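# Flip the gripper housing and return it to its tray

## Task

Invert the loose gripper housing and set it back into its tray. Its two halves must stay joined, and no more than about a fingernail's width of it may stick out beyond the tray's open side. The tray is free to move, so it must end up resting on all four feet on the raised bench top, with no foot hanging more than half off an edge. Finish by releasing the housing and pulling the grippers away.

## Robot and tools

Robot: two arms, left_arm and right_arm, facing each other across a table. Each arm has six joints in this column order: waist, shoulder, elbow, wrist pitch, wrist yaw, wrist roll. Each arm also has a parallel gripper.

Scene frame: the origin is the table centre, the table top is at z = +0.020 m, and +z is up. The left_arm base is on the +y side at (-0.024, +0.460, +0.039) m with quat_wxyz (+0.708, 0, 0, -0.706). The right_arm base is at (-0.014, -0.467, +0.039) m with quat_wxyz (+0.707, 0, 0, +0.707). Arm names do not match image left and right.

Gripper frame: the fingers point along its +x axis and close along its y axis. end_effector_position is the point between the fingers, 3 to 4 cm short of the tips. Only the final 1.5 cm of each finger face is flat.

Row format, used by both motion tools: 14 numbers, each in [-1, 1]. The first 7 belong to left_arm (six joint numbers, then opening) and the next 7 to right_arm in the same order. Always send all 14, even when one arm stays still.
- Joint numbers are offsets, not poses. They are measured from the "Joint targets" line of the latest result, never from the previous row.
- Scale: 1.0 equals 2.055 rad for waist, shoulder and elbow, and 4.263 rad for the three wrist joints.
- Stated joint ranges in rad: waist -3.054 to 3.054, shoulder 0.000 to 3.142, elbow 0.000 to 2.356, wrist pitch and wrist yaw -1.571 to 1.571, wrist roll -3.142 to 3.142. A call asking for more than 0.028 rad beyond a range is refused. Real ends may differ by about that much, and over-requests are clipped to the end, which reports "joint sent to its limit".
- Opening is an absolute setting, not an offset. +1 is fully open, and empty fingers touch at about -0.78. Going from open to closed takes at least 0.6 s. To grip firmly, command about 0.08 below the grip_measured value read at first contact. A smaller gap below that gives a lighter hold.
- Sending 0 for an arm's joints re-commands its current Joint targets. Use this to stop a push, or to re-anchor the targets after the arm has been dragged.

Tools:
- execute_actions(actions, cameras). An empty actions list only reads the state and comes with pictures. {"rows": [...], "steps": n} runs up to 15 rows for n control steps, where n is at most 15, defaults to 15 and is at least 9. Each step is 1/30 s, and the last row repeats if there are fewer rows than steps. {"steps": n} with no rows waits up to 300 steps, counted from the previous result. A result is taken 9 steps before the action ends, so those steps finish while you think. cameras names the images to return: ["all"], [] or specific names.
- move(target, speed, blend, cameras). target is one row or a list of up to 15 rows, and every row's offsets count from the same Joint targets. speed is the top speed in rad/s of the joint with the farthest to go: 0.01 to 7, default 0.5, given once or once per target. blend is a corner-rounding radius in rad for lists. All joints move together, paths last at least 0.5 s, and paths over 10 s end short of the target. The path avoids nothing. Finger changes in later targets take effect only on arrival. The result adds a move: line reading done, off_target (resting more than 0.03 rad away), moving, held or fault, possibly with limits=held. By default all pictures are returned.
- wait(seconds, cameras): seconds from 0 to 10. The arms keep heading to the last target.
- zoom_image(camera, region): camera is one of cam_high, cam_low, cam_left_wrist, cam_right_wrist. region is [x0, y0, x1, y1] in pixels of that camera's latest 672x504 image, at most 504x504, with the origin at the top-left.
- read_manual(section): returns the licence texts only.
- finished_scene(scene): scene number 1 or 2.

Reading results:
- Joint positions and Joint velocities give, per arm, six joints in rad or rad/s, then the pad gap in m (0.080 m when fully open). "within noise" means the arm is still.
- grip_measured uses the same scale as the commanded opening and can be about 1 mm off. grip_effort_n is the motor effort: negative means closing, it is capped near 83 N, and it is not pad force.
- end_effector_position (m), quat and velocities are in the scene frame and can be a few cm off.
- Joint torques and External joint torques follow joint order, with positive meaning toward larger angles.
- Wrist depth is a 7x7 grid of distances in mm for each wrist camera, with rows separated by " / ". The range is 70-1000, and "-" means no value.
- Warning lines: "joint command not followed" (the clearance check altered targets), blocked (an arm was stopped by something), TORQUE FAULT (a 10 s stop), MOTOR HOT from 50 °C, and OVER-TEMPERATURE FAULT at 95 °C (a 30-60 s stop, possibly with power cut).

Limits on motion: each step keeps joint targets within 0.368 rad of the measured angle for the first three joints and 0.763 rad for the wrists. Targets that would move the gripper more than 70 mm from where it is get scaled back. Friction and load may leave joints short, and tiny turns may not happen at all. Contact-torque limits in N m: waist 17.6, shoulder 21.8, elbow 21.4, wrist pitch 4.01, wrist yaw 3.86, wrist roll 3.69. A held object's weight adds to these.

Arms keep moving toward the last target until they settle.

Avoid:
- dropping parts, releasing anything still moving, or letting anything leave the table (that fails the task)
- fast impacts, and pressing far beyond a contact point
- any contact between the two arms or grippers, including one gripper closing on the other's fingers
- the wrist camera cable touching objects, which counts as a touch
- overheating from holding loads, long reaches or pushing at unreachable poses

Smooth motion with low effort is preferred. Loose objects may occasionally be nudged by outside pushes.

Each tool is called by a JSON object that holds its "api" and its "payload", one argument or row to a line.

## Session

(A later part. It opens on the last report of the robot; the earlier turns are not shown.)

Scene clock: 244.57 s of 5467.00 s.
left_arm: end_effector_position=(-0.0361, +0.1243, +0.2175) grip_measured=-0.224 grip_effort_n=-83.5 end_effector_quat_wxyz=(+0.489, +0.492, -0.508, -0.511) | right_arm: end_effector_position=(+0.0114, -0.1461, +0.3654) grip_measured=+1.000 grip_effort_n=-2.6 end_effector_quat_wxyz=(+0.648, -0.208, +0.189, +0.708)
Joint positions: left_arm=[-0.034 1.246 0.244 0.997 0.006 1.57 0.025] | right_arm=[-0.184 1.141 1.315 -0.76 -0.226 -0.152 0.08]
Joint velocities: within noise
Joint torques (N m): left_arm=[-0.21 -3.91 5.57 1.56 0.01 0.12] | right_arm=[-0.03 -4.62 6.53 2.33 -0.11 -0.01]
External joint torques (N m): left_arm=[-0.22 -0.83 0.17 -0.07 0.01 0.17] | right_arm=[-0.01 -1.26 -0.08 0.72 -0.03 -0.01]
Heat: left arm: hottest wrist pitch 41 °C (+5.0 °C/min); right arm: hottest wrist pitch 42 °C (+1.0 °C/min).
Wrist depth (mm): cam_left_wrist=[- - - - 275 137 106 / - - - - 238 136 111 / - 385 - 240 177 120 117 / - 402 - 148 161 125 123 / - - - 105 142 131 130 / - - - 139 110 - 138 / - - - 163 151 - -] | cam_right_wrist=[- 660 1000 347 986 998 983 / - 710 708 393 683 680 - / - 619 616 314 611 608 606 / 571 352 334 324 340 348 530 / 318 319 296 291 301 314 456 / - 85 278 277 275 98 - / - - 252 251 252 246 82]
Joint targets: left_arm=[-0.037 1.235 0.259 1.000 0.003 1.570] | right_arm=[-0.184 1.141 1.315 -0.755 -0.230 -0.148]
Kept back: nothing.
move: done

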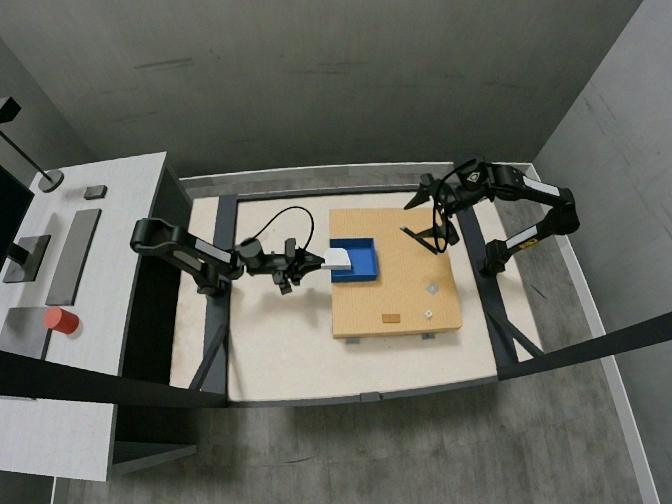

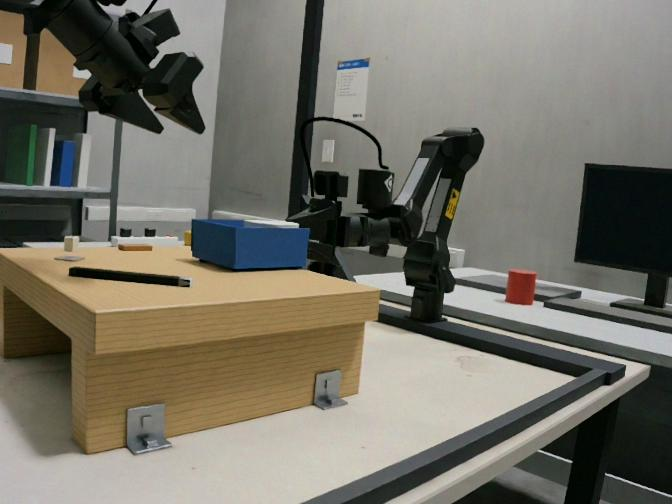

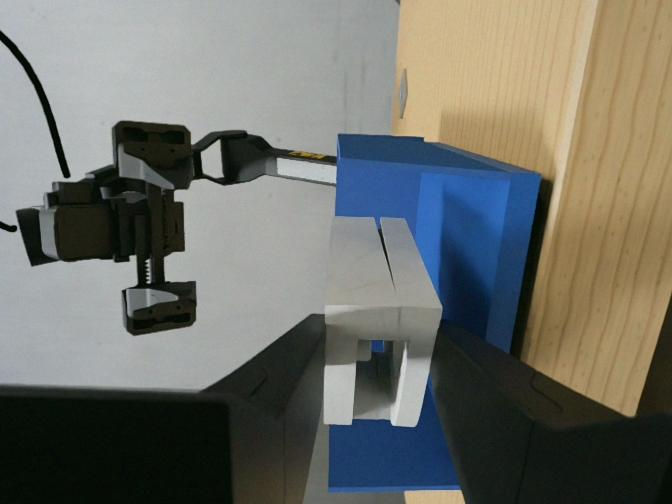

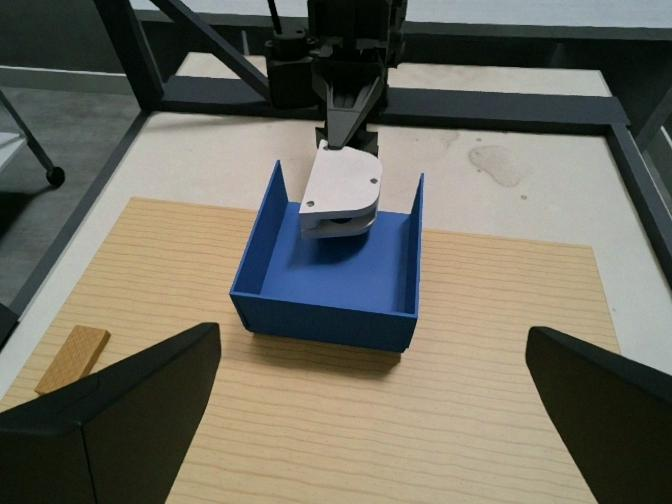

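{"api": "move", "payload": {
  "target": [
    [0, -0.0683, 0.0400, -0.0522, 0, 0, -0.30, 0, 0, 0, 0, 0, 0, 1.0],
    [0.1107, -0.1056, 0.1045, -0.1013, 0.0686, 0, -0.30, 0, 0, 0, 0, 0, 0, 1.0]
  ],
  "speed": 0.25
}}

{"api": "zoom_image", "payload": {
  "camera": "cam_left_wrist",
  "region": [290, 200, 490, 440]
}}

Scene clock: 254.07 s of 5467.00 s.
left_arm: end_effector_position=(-0.0035, +0.1244, +0.2855) grip_measured=-0.224 grip_effort_n=-83.5 end_effector_quat_wxyz=(+0.474, +0.475, -0.522, -0.526) | right_arm: end_effector_position=(+0.0114, -0.1461, +0.3654) grip_measured=+1.000 grip_effort_n=-2.6 end_effector_quat_wxyz=(+0.648, -0.208, +0.189, +0.708)
Joint positions: left_arm=[0.188 1.028 0.456 0.566 0.29 1.57 0.025] | right_arm=[-0.184 1.141 1.315 -0.76 -0.226 -0.152 0.08]
Joint velocities: within noise
Joint torques (N m): left_arm=[0.22 -3.55 6.67 1.52 0.08 0.12] | right_arm=[-0.04 -4.61 6.53 2.33 -0.11 0]
External joint torques (N m): left_arm=[0.25 -0.87 0.21 -0.06 0.08 0.17] | right_arm=[-0.01 -1.24 -0.09 0.71 -0.03 -0.01]
Heat: left arm: hottest wrist pitch 40 °C (+4.1 °C/min); right arm: hottest wrist pitch 42 °C (+1.0 °C/min).
Wrist depth (mm): cam_left_wrist=[- - - - - 309 183 / - - - - - 224 165 / - 380 395 - 633 237 170 / - - 390 149 247 245 168 / - - 387 105 232 213 167 / - - - 140 110 - 154 / - - - - - - -] | cam_right_wrist=[- 654 - 357 808 994 977 / - 721 689 673 673 679 - / - 622 618 599 594 607 606 / 566 351 333 334 341 347 532 / 319 321 296 290 301 314 458 / - 85 277 277 277 98 - / - - 252 251 252 246 82]
Joint targets: left_arm=[0.190 1.018 0.474 0.568 0.295 1.570] | right_arm=[-0.184 1.141 1.315 -0.755 -0.230 -0.148]
Kept back: nothing.
move: done

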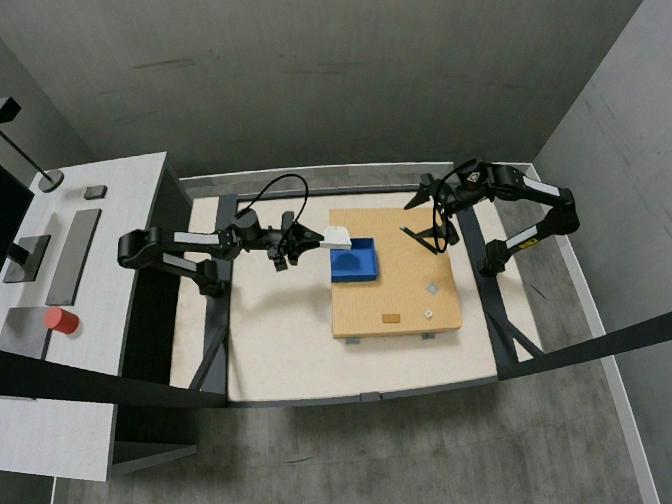

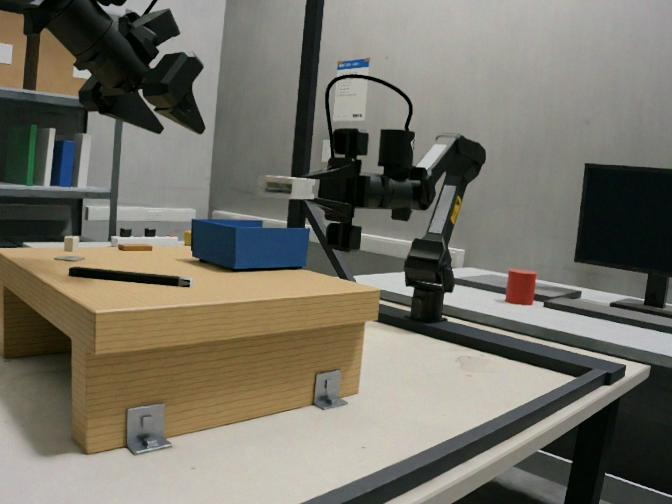

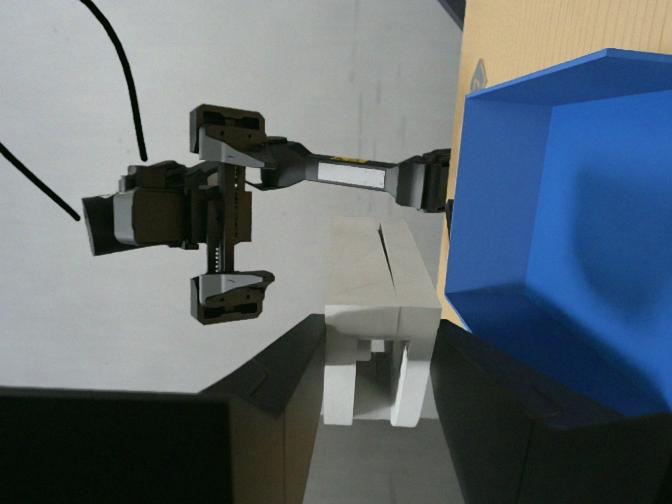

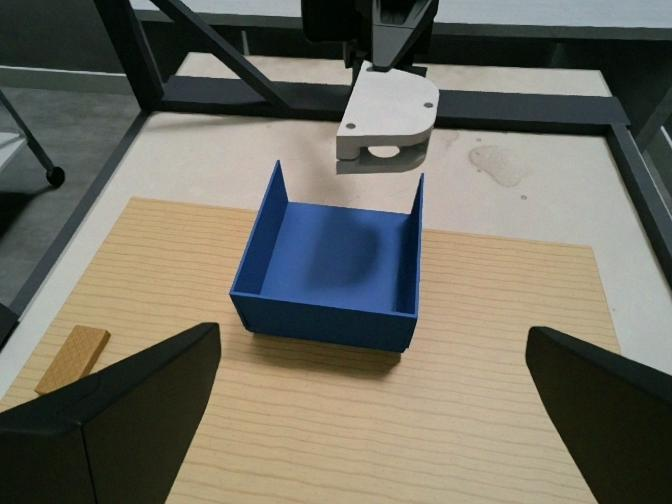

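Scaled by 2.100 from the camera's 672x504 image, which has a finer 960x720 frame.

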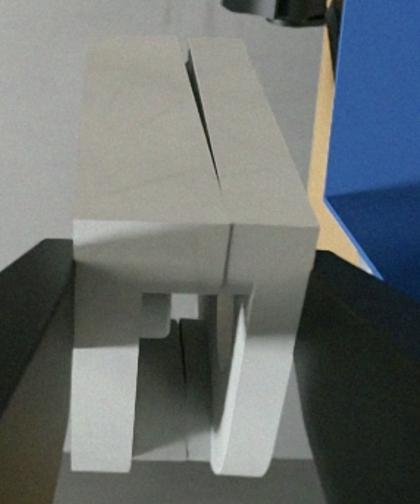

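{"api": "move", "payload": {
  "target": [0, 0, 0, 0, 0, -0.3683, -0.30, 0, 0, 0, 0, 0, 0, 1.0],
  "speed": 0.8
}}

{"api": "zoom_image", "payload": {
  "camera": "cam_right_wrist",
  "region": [280, 30, 480, 230]
}}

Scene clock: 257.47 s of 5467.00 s.
left_arm: end_effector_position=(-0.0046, +0.1245, +0.2855) grip_measured=-0.224 grip_effort_n=-83.5 end_effector_quat_wxyz=(+0.668, +0.002, +0.002, -0.744) | right_arm: end_effector_position=(+0.0114, -0.1461, +0.3654) grip_measured=+1.000 grip_effort_n=-2.6 end_effector_quat_wxyz=(+0.648, -0.208, +0.189, +0.708)
Joint positions: left_arm=[0.188 1.028 0.456 0.566 0.297 0.001 0.025] | right_arm=[-0.184 1.141 1.315 -0.76 -0.226 -0.152 0.08]
Joint velocities: within noise
Joint torques (N m): left_arm=[0.22 -3.57 6.66 1.55 0.07 -0.08] | right_arm=[-0.04 -4.62 6.54 2.33 -0.11 -0.01]
External joint torques (N m): left_arm=[0.21 -0.91 0.2 -0.04 0.08 -0.08] | right_arm=[-0.05 -1.19 -0.13 0.7 -0.02 -0.01]
Heat: left arm: hottest wrist pitch 40 °C (+4.0 °C/min); right arm: hottest wrist pitch 42 °C (+1.0 °C/min).
Wrist depth (mm): cam_left_wrist=[- - 327 347 - - - / - - - - - - - / - - - - - 675 - / - - - 149 493 710 - / 623 340 371 105 258 369 - / 285 - - 120 110 - 293 / - - - 199 192 - -] | cam_right_wrist=[- 658 817 341 325 946 985 / - 721 700 677 673 677 - / - 623 619 594 612 610 605 / 573 351 335 332 339 348 529 / 319 319 296 291 300 315 459 / - 85 277 277 276 98 - / - - 251 252 251 247 82]
Joint targets: left_arm=[0.190 1.018 0.474 0.568 0.295 0.000] | right_arm=[-0.184 1.141 1.315 -0.755 -0.230 -0.148]
Kept back: nothing.
move: done

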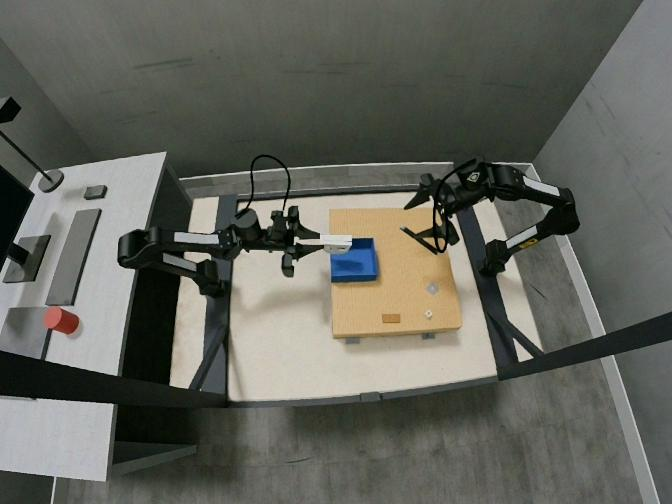

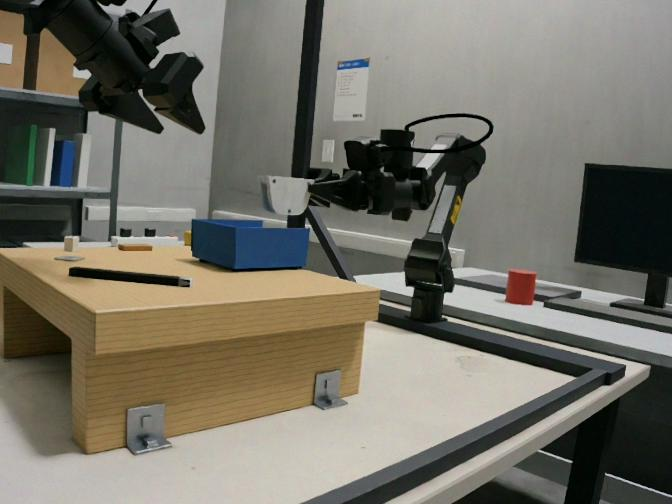

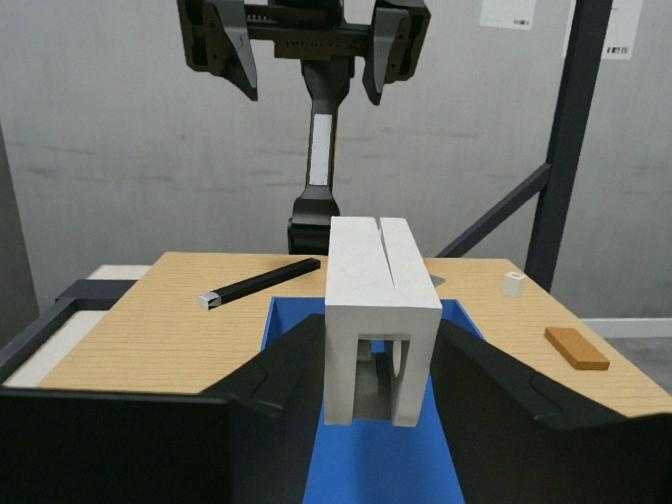

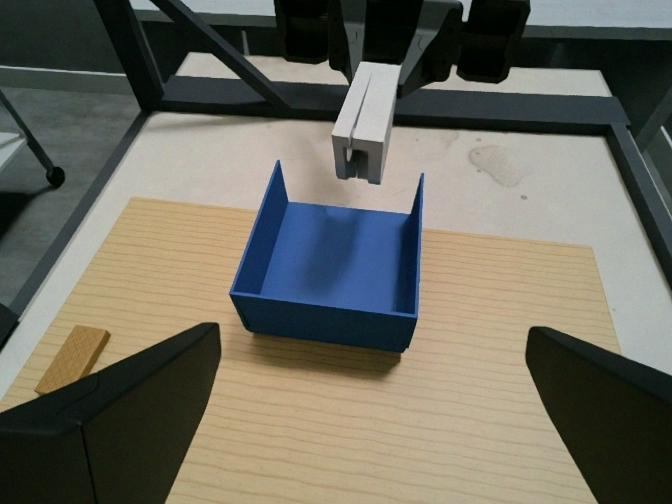

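Scaled by 2.520 from the camera's 672x504 image, which has a finer 960x720 frame.

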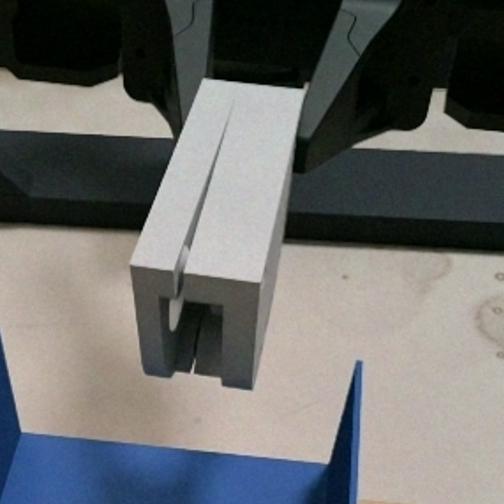

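{"api": "move", "payload": {
  "target": [0, 0, 0, 0, 0, -0.3683, -0.30, 0, 0, 0, 0, 0, 0, 1.0],
  "speed": 0.8
}}

{"api": "zoom_image", "payload": {
  "camera": "cam_right_wrist",
  "region": [260, 20, 460, 220]
}}

{"api": "zoom_image", "payload": {
  "camera": "cam_left_wrist",
  "region": [260, 180, 500, 440]
}}

Scene clock: 260.37 s of 5467.00 s.
left_arm: end_effector_position=(-0.0046, +0.1245, +0.2855) grip_measured=-0.224 grip_effort_n=-83.5 end_effector_quat_wxyz=(+0.474, -0.471, +0.527, -0.525) | right_arm: end_effector_position=(+0.0114, -0.1461, +0.3654) grip_measured=+1.000 grip_effort_n=-2.6 end_effector_quat_wxyz=(+0.648, -0.208, +0.189, +0.708)
Joint positions: left_arm=[0.188 1.028 0.456 0.566 0.297 -1.568 0.025] | right_arm=[-0.184 1.141 1.315 -0.76 -0.226 -0.152 0.08]
Joint velocities: within noise
Joint torques (N m): left_arm=[0.22 -3.57 6.68 1.56 0.06 -0.08] | right_arm=[-0.04 -4.62 6.54 2.33 -0.11 0]
External joint torques (N m): left_arm=[0.23 -0.87 0.18 -0.05 0.06 -0.13] | right_arm=[-0.02 -1.15 -0.19 0.67 -0.03 -0.01]
Heat: left arm: hottest wrist pitch 40 °C (+4.0 °C/min); right arm: hottest wrist pitch 42 °C (+1.0 °C/min).
Wrist depth (mm): cam_left_wrist=[162 214 390 - - 317 - / 164 205 357 - 701 353 371 / 146 182 245 - - 382 - / 147 198 256 149 - - - / 149 201 260 105 - - - / - - - 139 113 - - / - - - - - - -] | cam_right_wrist=[- 658 - 967 339 956 985 / - 719 706 263 669 682 - / - 614 617 596 612 607 609 / 566 350 333 333 339 348 529 / 319 319 297 290 300 316 460 / - 85 277 277 276 98 - / - - 252 250 250 247 82]
Joint targets: left_arm=[0.190 1.018 0.474 0.568 0.295 -1.570] | right_arm=[-0.184 1.141 1.315 -0.755 -0.230 -0.148]
Kept back: nothing.
move: done

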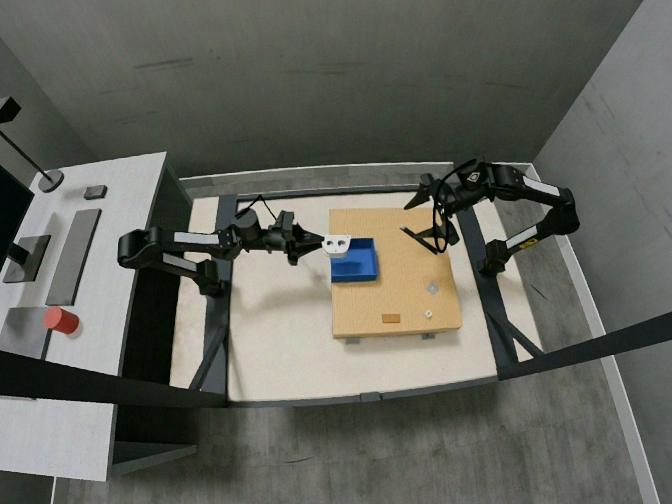

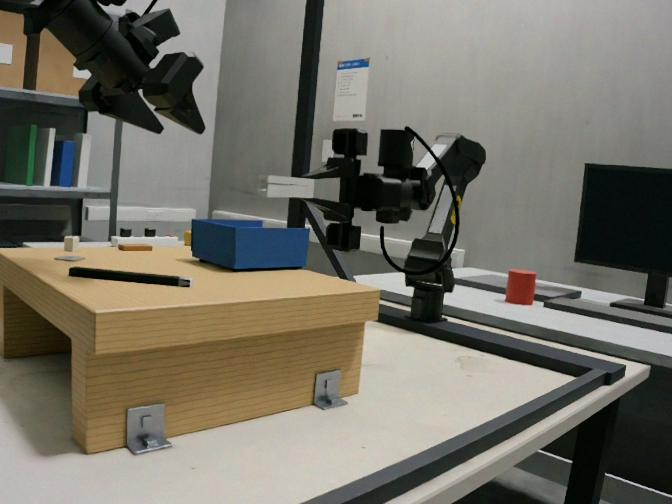

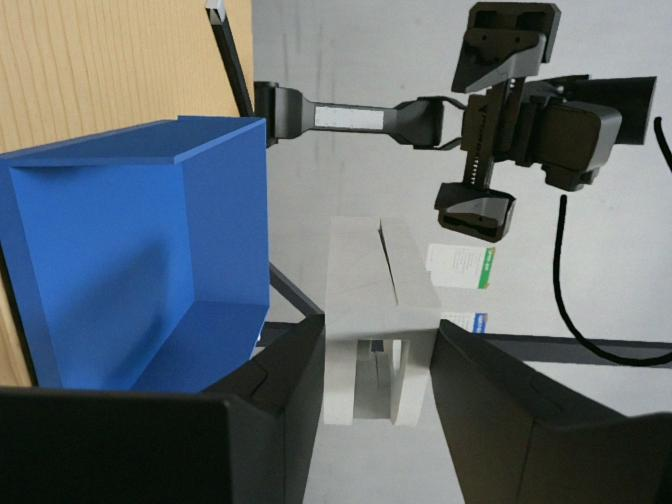

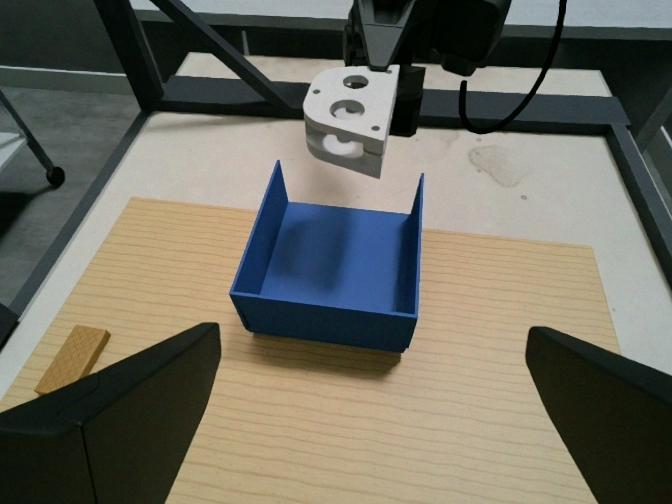

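Scaled by 2.520 from the camera's 672x504 image, which has a finer 960x720 frame.

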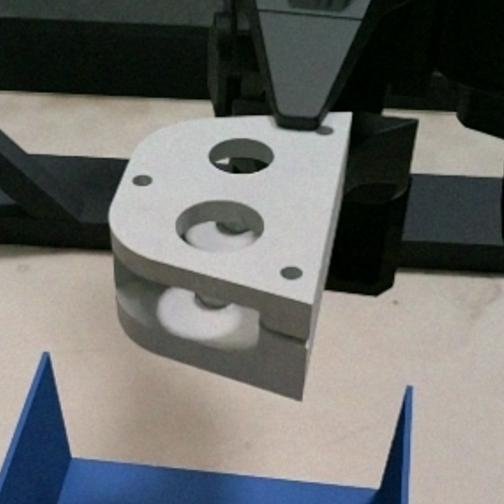

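Scaled by 1.938 from the camera's 672x504 image, which has a finer 960x720 frame.

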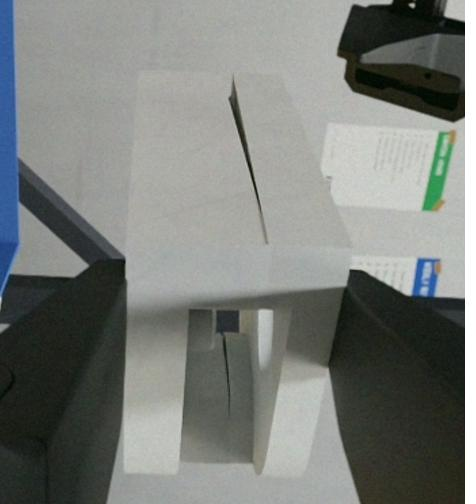

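{"api": "move", "payload": {
  "target": [-0.0023, 0.1396, -0.1022, 0.10924, -0.0011, 0, -0.30, 0, 0, 0, 0, 0, 0, 1.0],
  "speed": 0.25
}}

{"api": "zoom_image", "payload": {
  "camera": "cam_left_wrist",
  "region": [180, 80, 500, 480]
}}

{"api": "zoom_image", "payload": {
  "camera": "cam_right_wrist",
  "region": [220, 80, 440, 340]
}}

Scene clock: 265.23 s of 5467.00 s.
left_arm: end_effector_position=(-0.0037, +0.1197, +0.2154) grip_measured=-0.224 grip_effort_n=-83.5 end_effector_quat_wxyz=(+0.475, -0.470, +0.529, -0.523) | right_arm: end_effector_position=(+0.0114, -0.1461, +0.3654) grip_measured=+1.000 grip_effort_n=-3.0 end_effector_quat_wxyz=(+0.648, -0.208, +0.189, +0.708)
Joint positions: left_arm=[0.188 1.301 0.27 1.02 0.297 -1.568 0.025] | right_arm=[-0.184 1.141 1.315 -0.76 -0.226 -0.152 0.08]
Joint velocities: within noise
Joint torques (N m): left_arm=[-0.18 -2.61 3.39 2.21 -0.08 -0.07] | right_arm=[-0.05 -4.62 6.54 2.33 -0.11 0]
External joint torques (N m): left_arm=[-0.18 0.7 -1.86 0.61 -0.09 -0.12] | right_arm=[-0.08 -1.19 -0.09 0.72 -0.02 -0.01]
Heat: left arm: hottest wrist pitch 40 °C (+3.0 °C/min); right arm: hottest wrist pitch 42 °C (+1.0 °C/min).
Wrist depth (mm): cam_left_wrist=[- 101 135 - - - 314 / - 108 139 401 - 701 343 / 116 115 122 123 - 694 362 / 126 122 124 149 - - - / 254 131 130 105 - - - / - 137 - 121 113 - - / - - - 164 - - -] | cam_right_wrist=[- 656 - 968 389 997 991 / - 721 704 686 380 679 - / - 621 611 327 594 613 607 / 567 354 334 325 341 346 527 / 318 319 296 290 301 314 458 / - 85 278 277 276 98 - / - - 252 251 250 247 82]
Joint targets: left_arm=[0.186 1.305 0.263 1.034 0.291 -1.570] | right_arm=[-0.184 1.141 1.315 -0.755 -0.230 -0.148]
Kept back: nothing.
move: done

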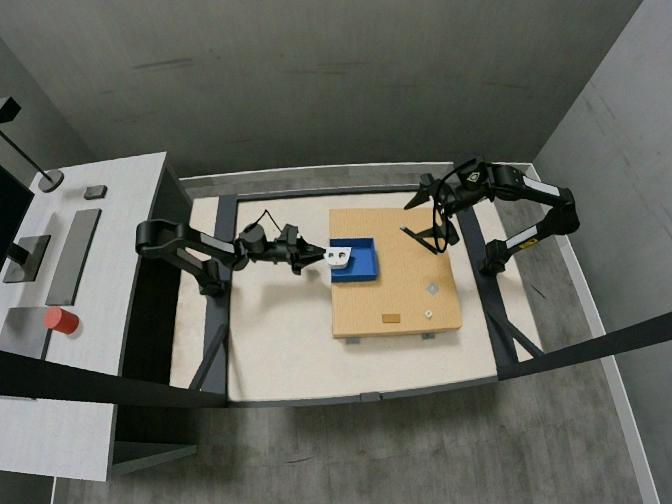

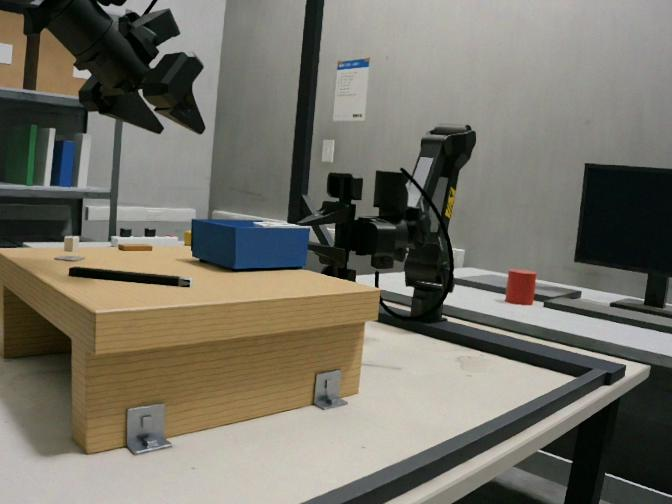

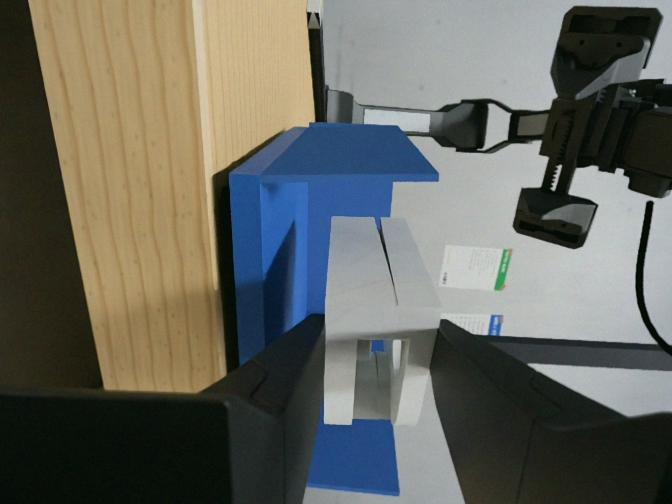

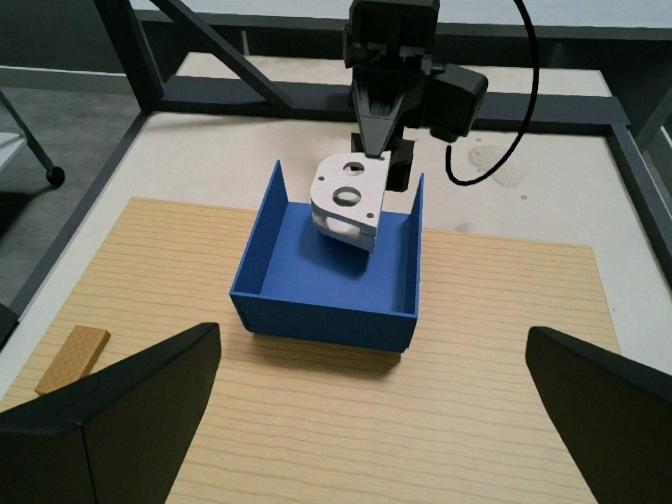

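Scaled by 1.260 from the camera's 672x504 image, which has a finer 960x720 frame.

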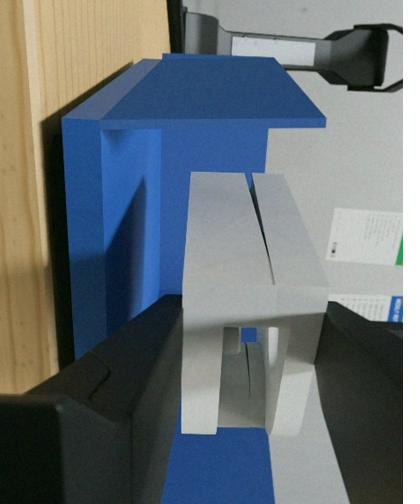

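Scaled by 1.938 from the camera's 672x504 image, which has a finer 960x720 frame.

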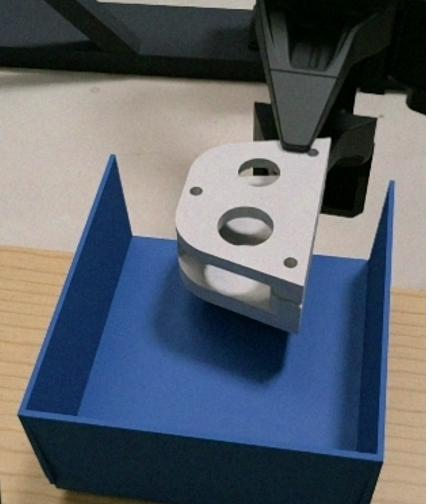

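{"api": "move", "payload": {
  "target": [-0.02905, 0.05898, -0.01212, 0.0365, -0.02057, 0, -0.30, 0, 0, 0, 0, 0, 0, 1.0],
  "speed": 0.15
}}

{"api": "zoom_image", "payload": {
  "camera": "cam_left_wrist",
  "region": [180, 80, 500, 480]
}}

{"api": "zoom_image", "payload": {
  "camera": "cam_right_wrist",
  "region": [220, 80, 440, 340]
}}

Scene clock: 272.60 s of 5467.00 s.
left_arm: end_effector_position=(-0.0104, +0.1143, +0.2003) grip_measured=-0.224 grip_effort_n=-83.5 end_effector_quat_wxyz=(+0.481, -0.479, +0.519, -0.520) | right_arm: end_effector_position=(+0.0114, -0.1461, +0.3654) grip_measured=+1.000 grip_effort_n=-3.0 end_effector_quat_wxyz=(+0.648, -0.208, +0.189, +0.708)
Joint positions: left_arm=[0.129 1.421 0.244 1.176 0.21 -1.568 0.025] | right_arm=[-0.184 1.141 1.315 -0.76 -0.226 -0.152 0.08]
Joint velocities: within noise
Joint torques (N m): left_arm=[-0.24 -2.85 2.99 2.22 -0.09 -0.07] | right_arm=[-0.04 -4.61 6.53 2.33 -0.11 0]
External joint torques (N m): left_arm=[-0.21 0.81 -1.77 0.59 -0.1 -0.12] | right_arm=[-0.02 -1.21 -0.12 0.7 -0.03 0]
Heat: left arm: hottest wrist pitch 40 °C (+3.0 °C/min); right arm: hottest wrist pitch 42 °C (+1.0 °C/min).
Wrist depth (mm): cam_left_wrist=[- 98 105 307 - - 313 / - 103 104 304 - - 343 / 239 109 109 120 233 - 361 / 252 116 116 122 - - - / 255 122 121 105 - - - / - - - 139 113 - - / - - - 152 148 - -] | cam_right_wrist=[- 658 - 802 957 994 986 / - 721 706 679 400 679 - / - 621 621 344 589 614 609 / 569 353 335 324 339 348 528 / 320 319 296 292 302 315 458 / - 85 278 277 276 98 - / - - 251 250 250 245 82]
Joint targets: left_arm=[0.126 1.426 0.238 1.189 0.203 -1.570] | right_arm=[-0.184 1.141 1.315 -0.755 -0.230 -0.148]
Kept back: nothing.
move: done

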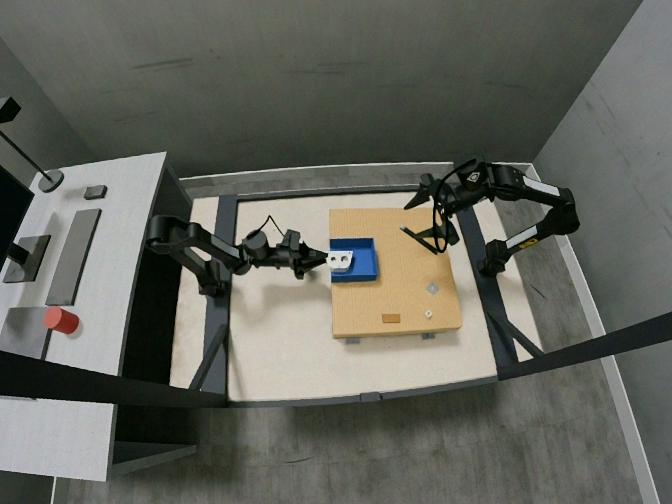

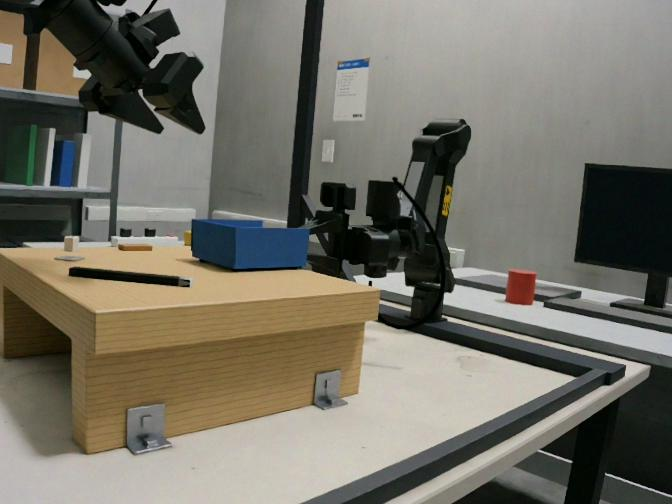

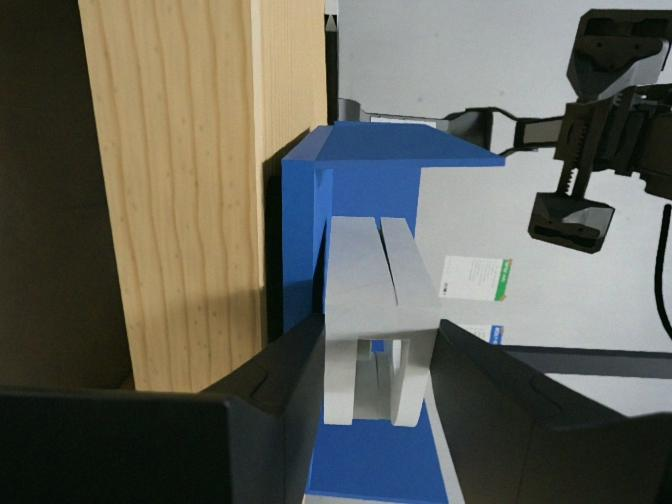

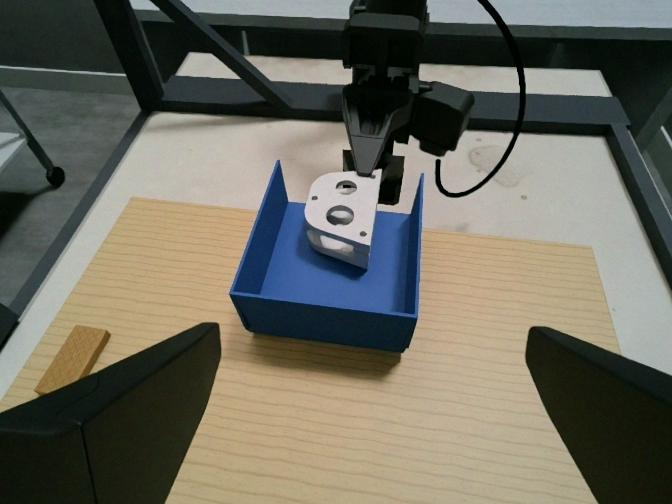

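Scaled by 1.260 from the camera's 672x504 image, which has a finer 960x720 frame.

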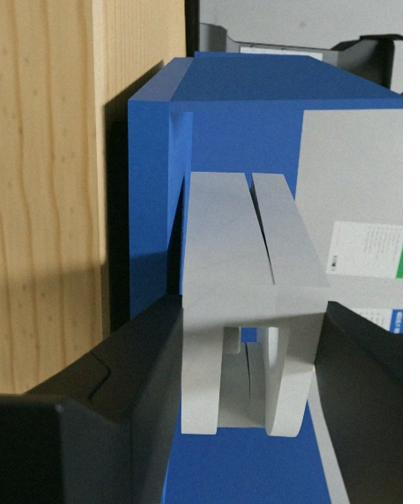

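Scaled by 1.938 from the camera's 672x504 image, which has a finer 960x720 frame.

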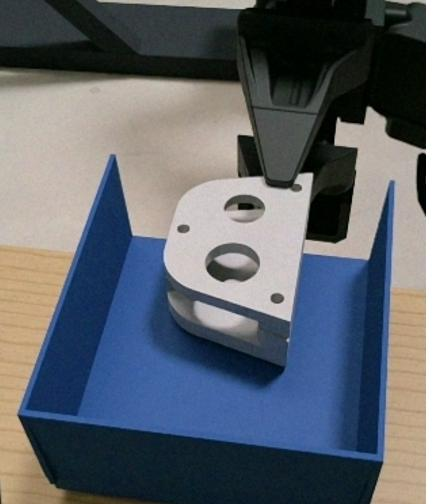

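{"api": "move", "payload": {
  "target": [0, 0.0062, -0.0017, 0.0038, 0, 0, -0.30, 0, 0, 0, 0, 0, 0, 1.0],
  "speed": 0.05,
  "cameras": ["cam_left_wrist", "cam_right_wrist"]
}}

{"api": "zoom_image", "payload": {
  "camera": "cam_left_wrist",
  "region": [290, 190, 470, 330]
}}

{"api": "zoom_image", "payload": {
  "camera": "cam_right_wrist",
  "region": [280, 150, 400, 290]
}}

Scene clock: 275.17 s of 5467.00 s.
left_arm: end_effector_position=(-0.0104, +0.1143, +0.1981) grip_measured=-0.224 grip_effort_n=-83.5 end_effector_quat_wxyz=(+0.481, -0.479, +0.519, -0.519) | right_arm: end_effector_position=(+0.0114, -0.1461, +0.3654) grip_measured=+1.000 grip_effort_n=-3.0 end_effector_quat_wxyz=(+0.648, -0.208, +0.189, +0.708)
Joint positions: left_arm=[0.129 1.434 0.241 1.192 0.21 -1.568 0.025] | right_arm=[-0.184 1.141 1.315 -0.76 -0.226 -0.152 0.08]
Joint velocities: within noise
Joint torques (N m): left_arm=[-0.23 -2.88 2.94 2.22 -0.08 -0.07] | right_arm=[-0.03 -4.63 6.54 2.33 -0.11 -0.01]
External joint torques (N m): left_arm=[-0.23 0.8 -1.78 0.59 -0.08 -0.12] | right_arm=[-0.01 -1.19 -0.12 0.71 -0.03 -0.01]
Heat: left arm: hottest wrist pitch 41 °C (+3.0 °C/min); right arm: hottest wrist pitch 42 °C (+1.0 °C/min).
Wrist depth (mm): cam_left_wrist=[- 98 98 327 - - 314 / - 103 103 275 - - 344 / 236 109 109 114 232 - 367 / 248 116 116 119 - - - / 264 122 121 105 - - - / - - - 139 113 - - / - - - 152 148 - -] | cam_right_wrist=[- 658 - 809 960 988 980 / - 722 705 674 402 674 - / - 621 618 344 599 607 600 / 567 353 333 324 338 348 526 / 318 318 295 291 302 315 458 / - 85 277 277 276 98 - / - - 253 252 251 246 82]
Joint targets: left_arm=[0.126 1.439 0.235 1.205 0.203 -1.570] | right_arm=[-0.184 1.141 1.315 -0.755 -0.230 -0.148]
Kept back: nothing.
move: done
Images, in order (width x height): cam_left_wrist 672x504, cam_right_wrist 672x504.

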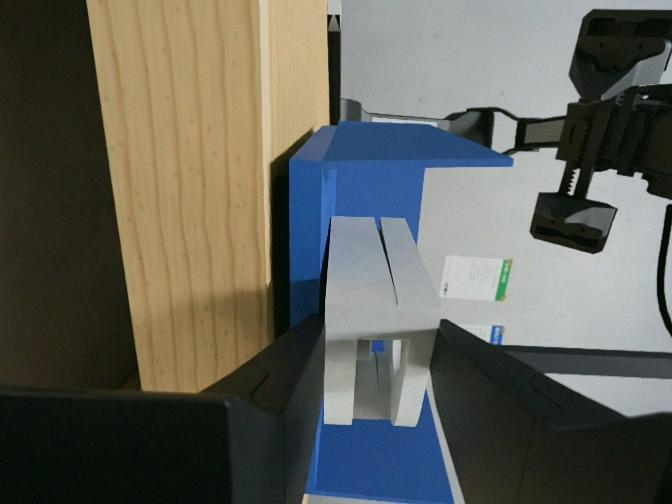

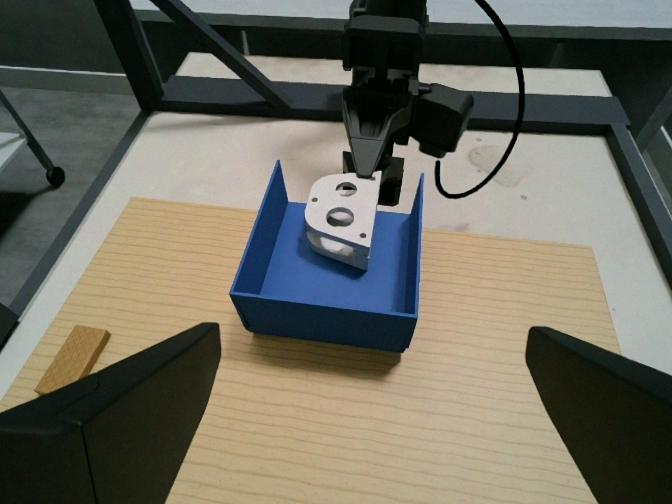

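Scaled by 2.800 from the camera's 672x504 image, which has a finer 960x720 frame.

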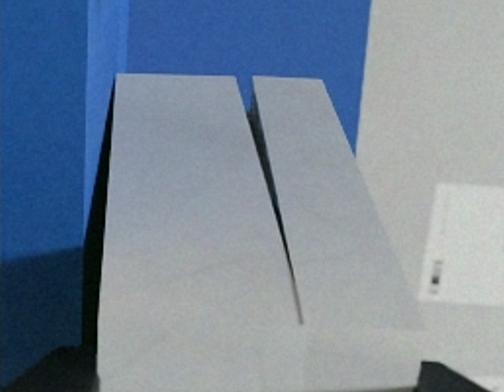

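Scaled by 3.600 from the camera's 672x504 image, which has a finer 960x720 frame.

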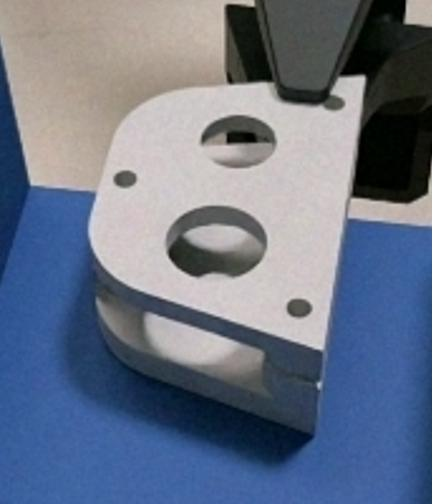

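{"api": "move", "payload": {
  "target": [0, 0.0062, -0.0017, 0.0038, 0, 0, -0.30, 0, 0, 0, 0, 0, 0, 1.0],
  "speed": 0.05,
  "cameras": ["cam_left_wrist", "cam_right_wrist"]
}}

{"api": "zoom_image", "payload": {
  "camera": "cam_left_wrist",
  "region": [290, 190, 470, 330]
}}

{"api": "zoom_image", "payload": {
  "camera": "cam_right_wrist",
  "region": [280, 150, 400, 290]
}}

Scene clock: 276.40 s of 5467.00 s.
left_arm: end_effector_position=(-0.0104, +0.1142, +0.1973) grip_measured=-0.224 grip_effort_n=-83.5 end_effector_quat_wxyz=(+0.480, -0.480, +0.518, -0.521) | right_arm: end_effector_position=(+0.0114, -0.1461, +0.3654) grip_measured=+1.000 grip_effort_n=-2.6 end_effector_quat_wxyz=(+0.648, -0.208, +0.189, +0.708)
Joint positions: left_arm=[0.129 1.446 0.238 1.21 0.21 -1.568 0.025] | right_arm=[-0.184 1.141 1.315 -0.76 -0.226 -0.152 0.08]
Joint velocities: within noise
Joint torques (N m): left_arm=[-0.22 -2.79 2.8 2.13 -0.08 -0.07] | right_arm=[-0.05 -4.62 6.54 2.33 -0.11 -0.01]
External joint torques (N m): left_arm=[-0.21 0.88 -1.76 0.52 -0.08 -0.12] | right_arm=[-0.05 -1.23 -0.1 0.71 -0.02 -0.01]
Heat: left arm: hottest wrist pitch 41 °C (+2.0 °C/min); right arm: hottest wrist pitch 42 °C (+1.0 °C/min).
Wrist depth (mm): cam_left_wrist=[- 97 98 330 - - 315 / - 103 103 277 - - 348 / 235 109 109 109 234 - 368 / 249 115 116 114 - - - / 264 122 121 105 - - - / - - - 139 113 - - / - - - 152 147 - -] | cam_right_wrist=[- 659 - 803 948 983 990 / - 725 702 678 403 682 - / - 617 616 347 588 613 609 / 565 352 334 324 340 347 530 / 319 320 295 290 301 314 455 / - 85 277 277 277 98 - / - - 251 252 251 246 82]
Joint targets: left_arm=[0.126 1.452 0.232 1.222 0.203 -1.570] | right_arm=[-0.184 1.141 1.315 -0.755 -0.230 -0.148]
Kept back: nothing.
move: done
Images, in order (width x height): cam_left_wrist 672x504, cam_right_wrist 672x504.

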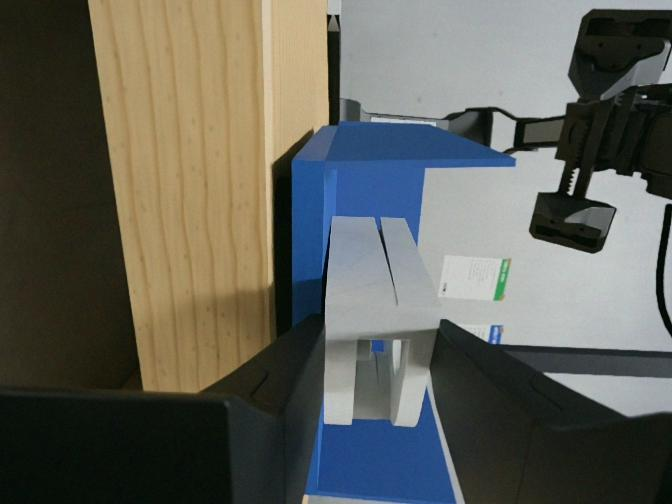

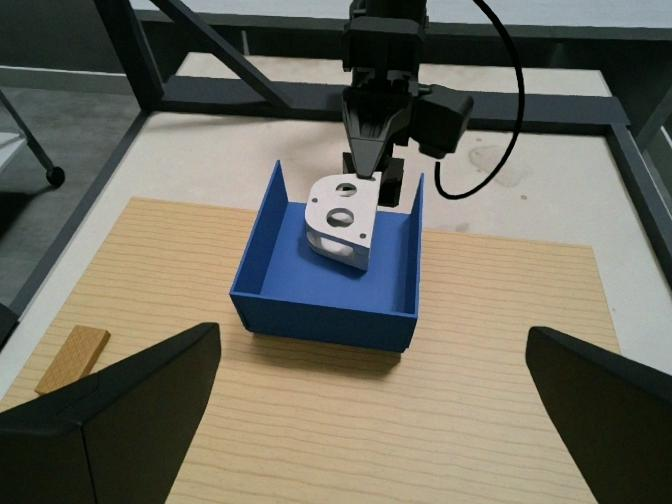

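Scaled by 2.800 from the camera's 672x504 image, which has a finer 960x720 frame.

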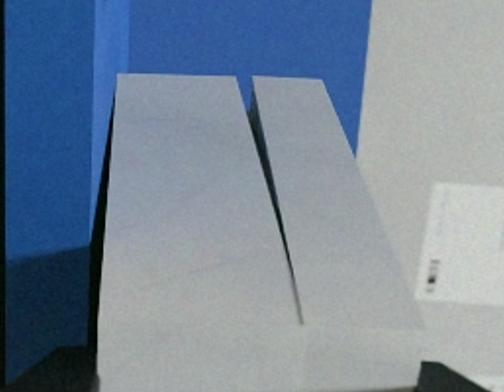

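Scaled by 3.600 from the camera's 672x504 image, which has a finer 960x720 frame.

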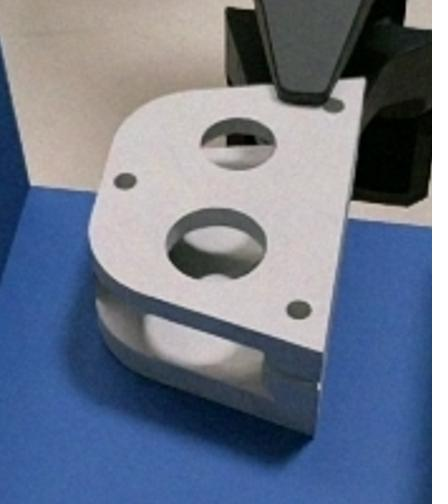

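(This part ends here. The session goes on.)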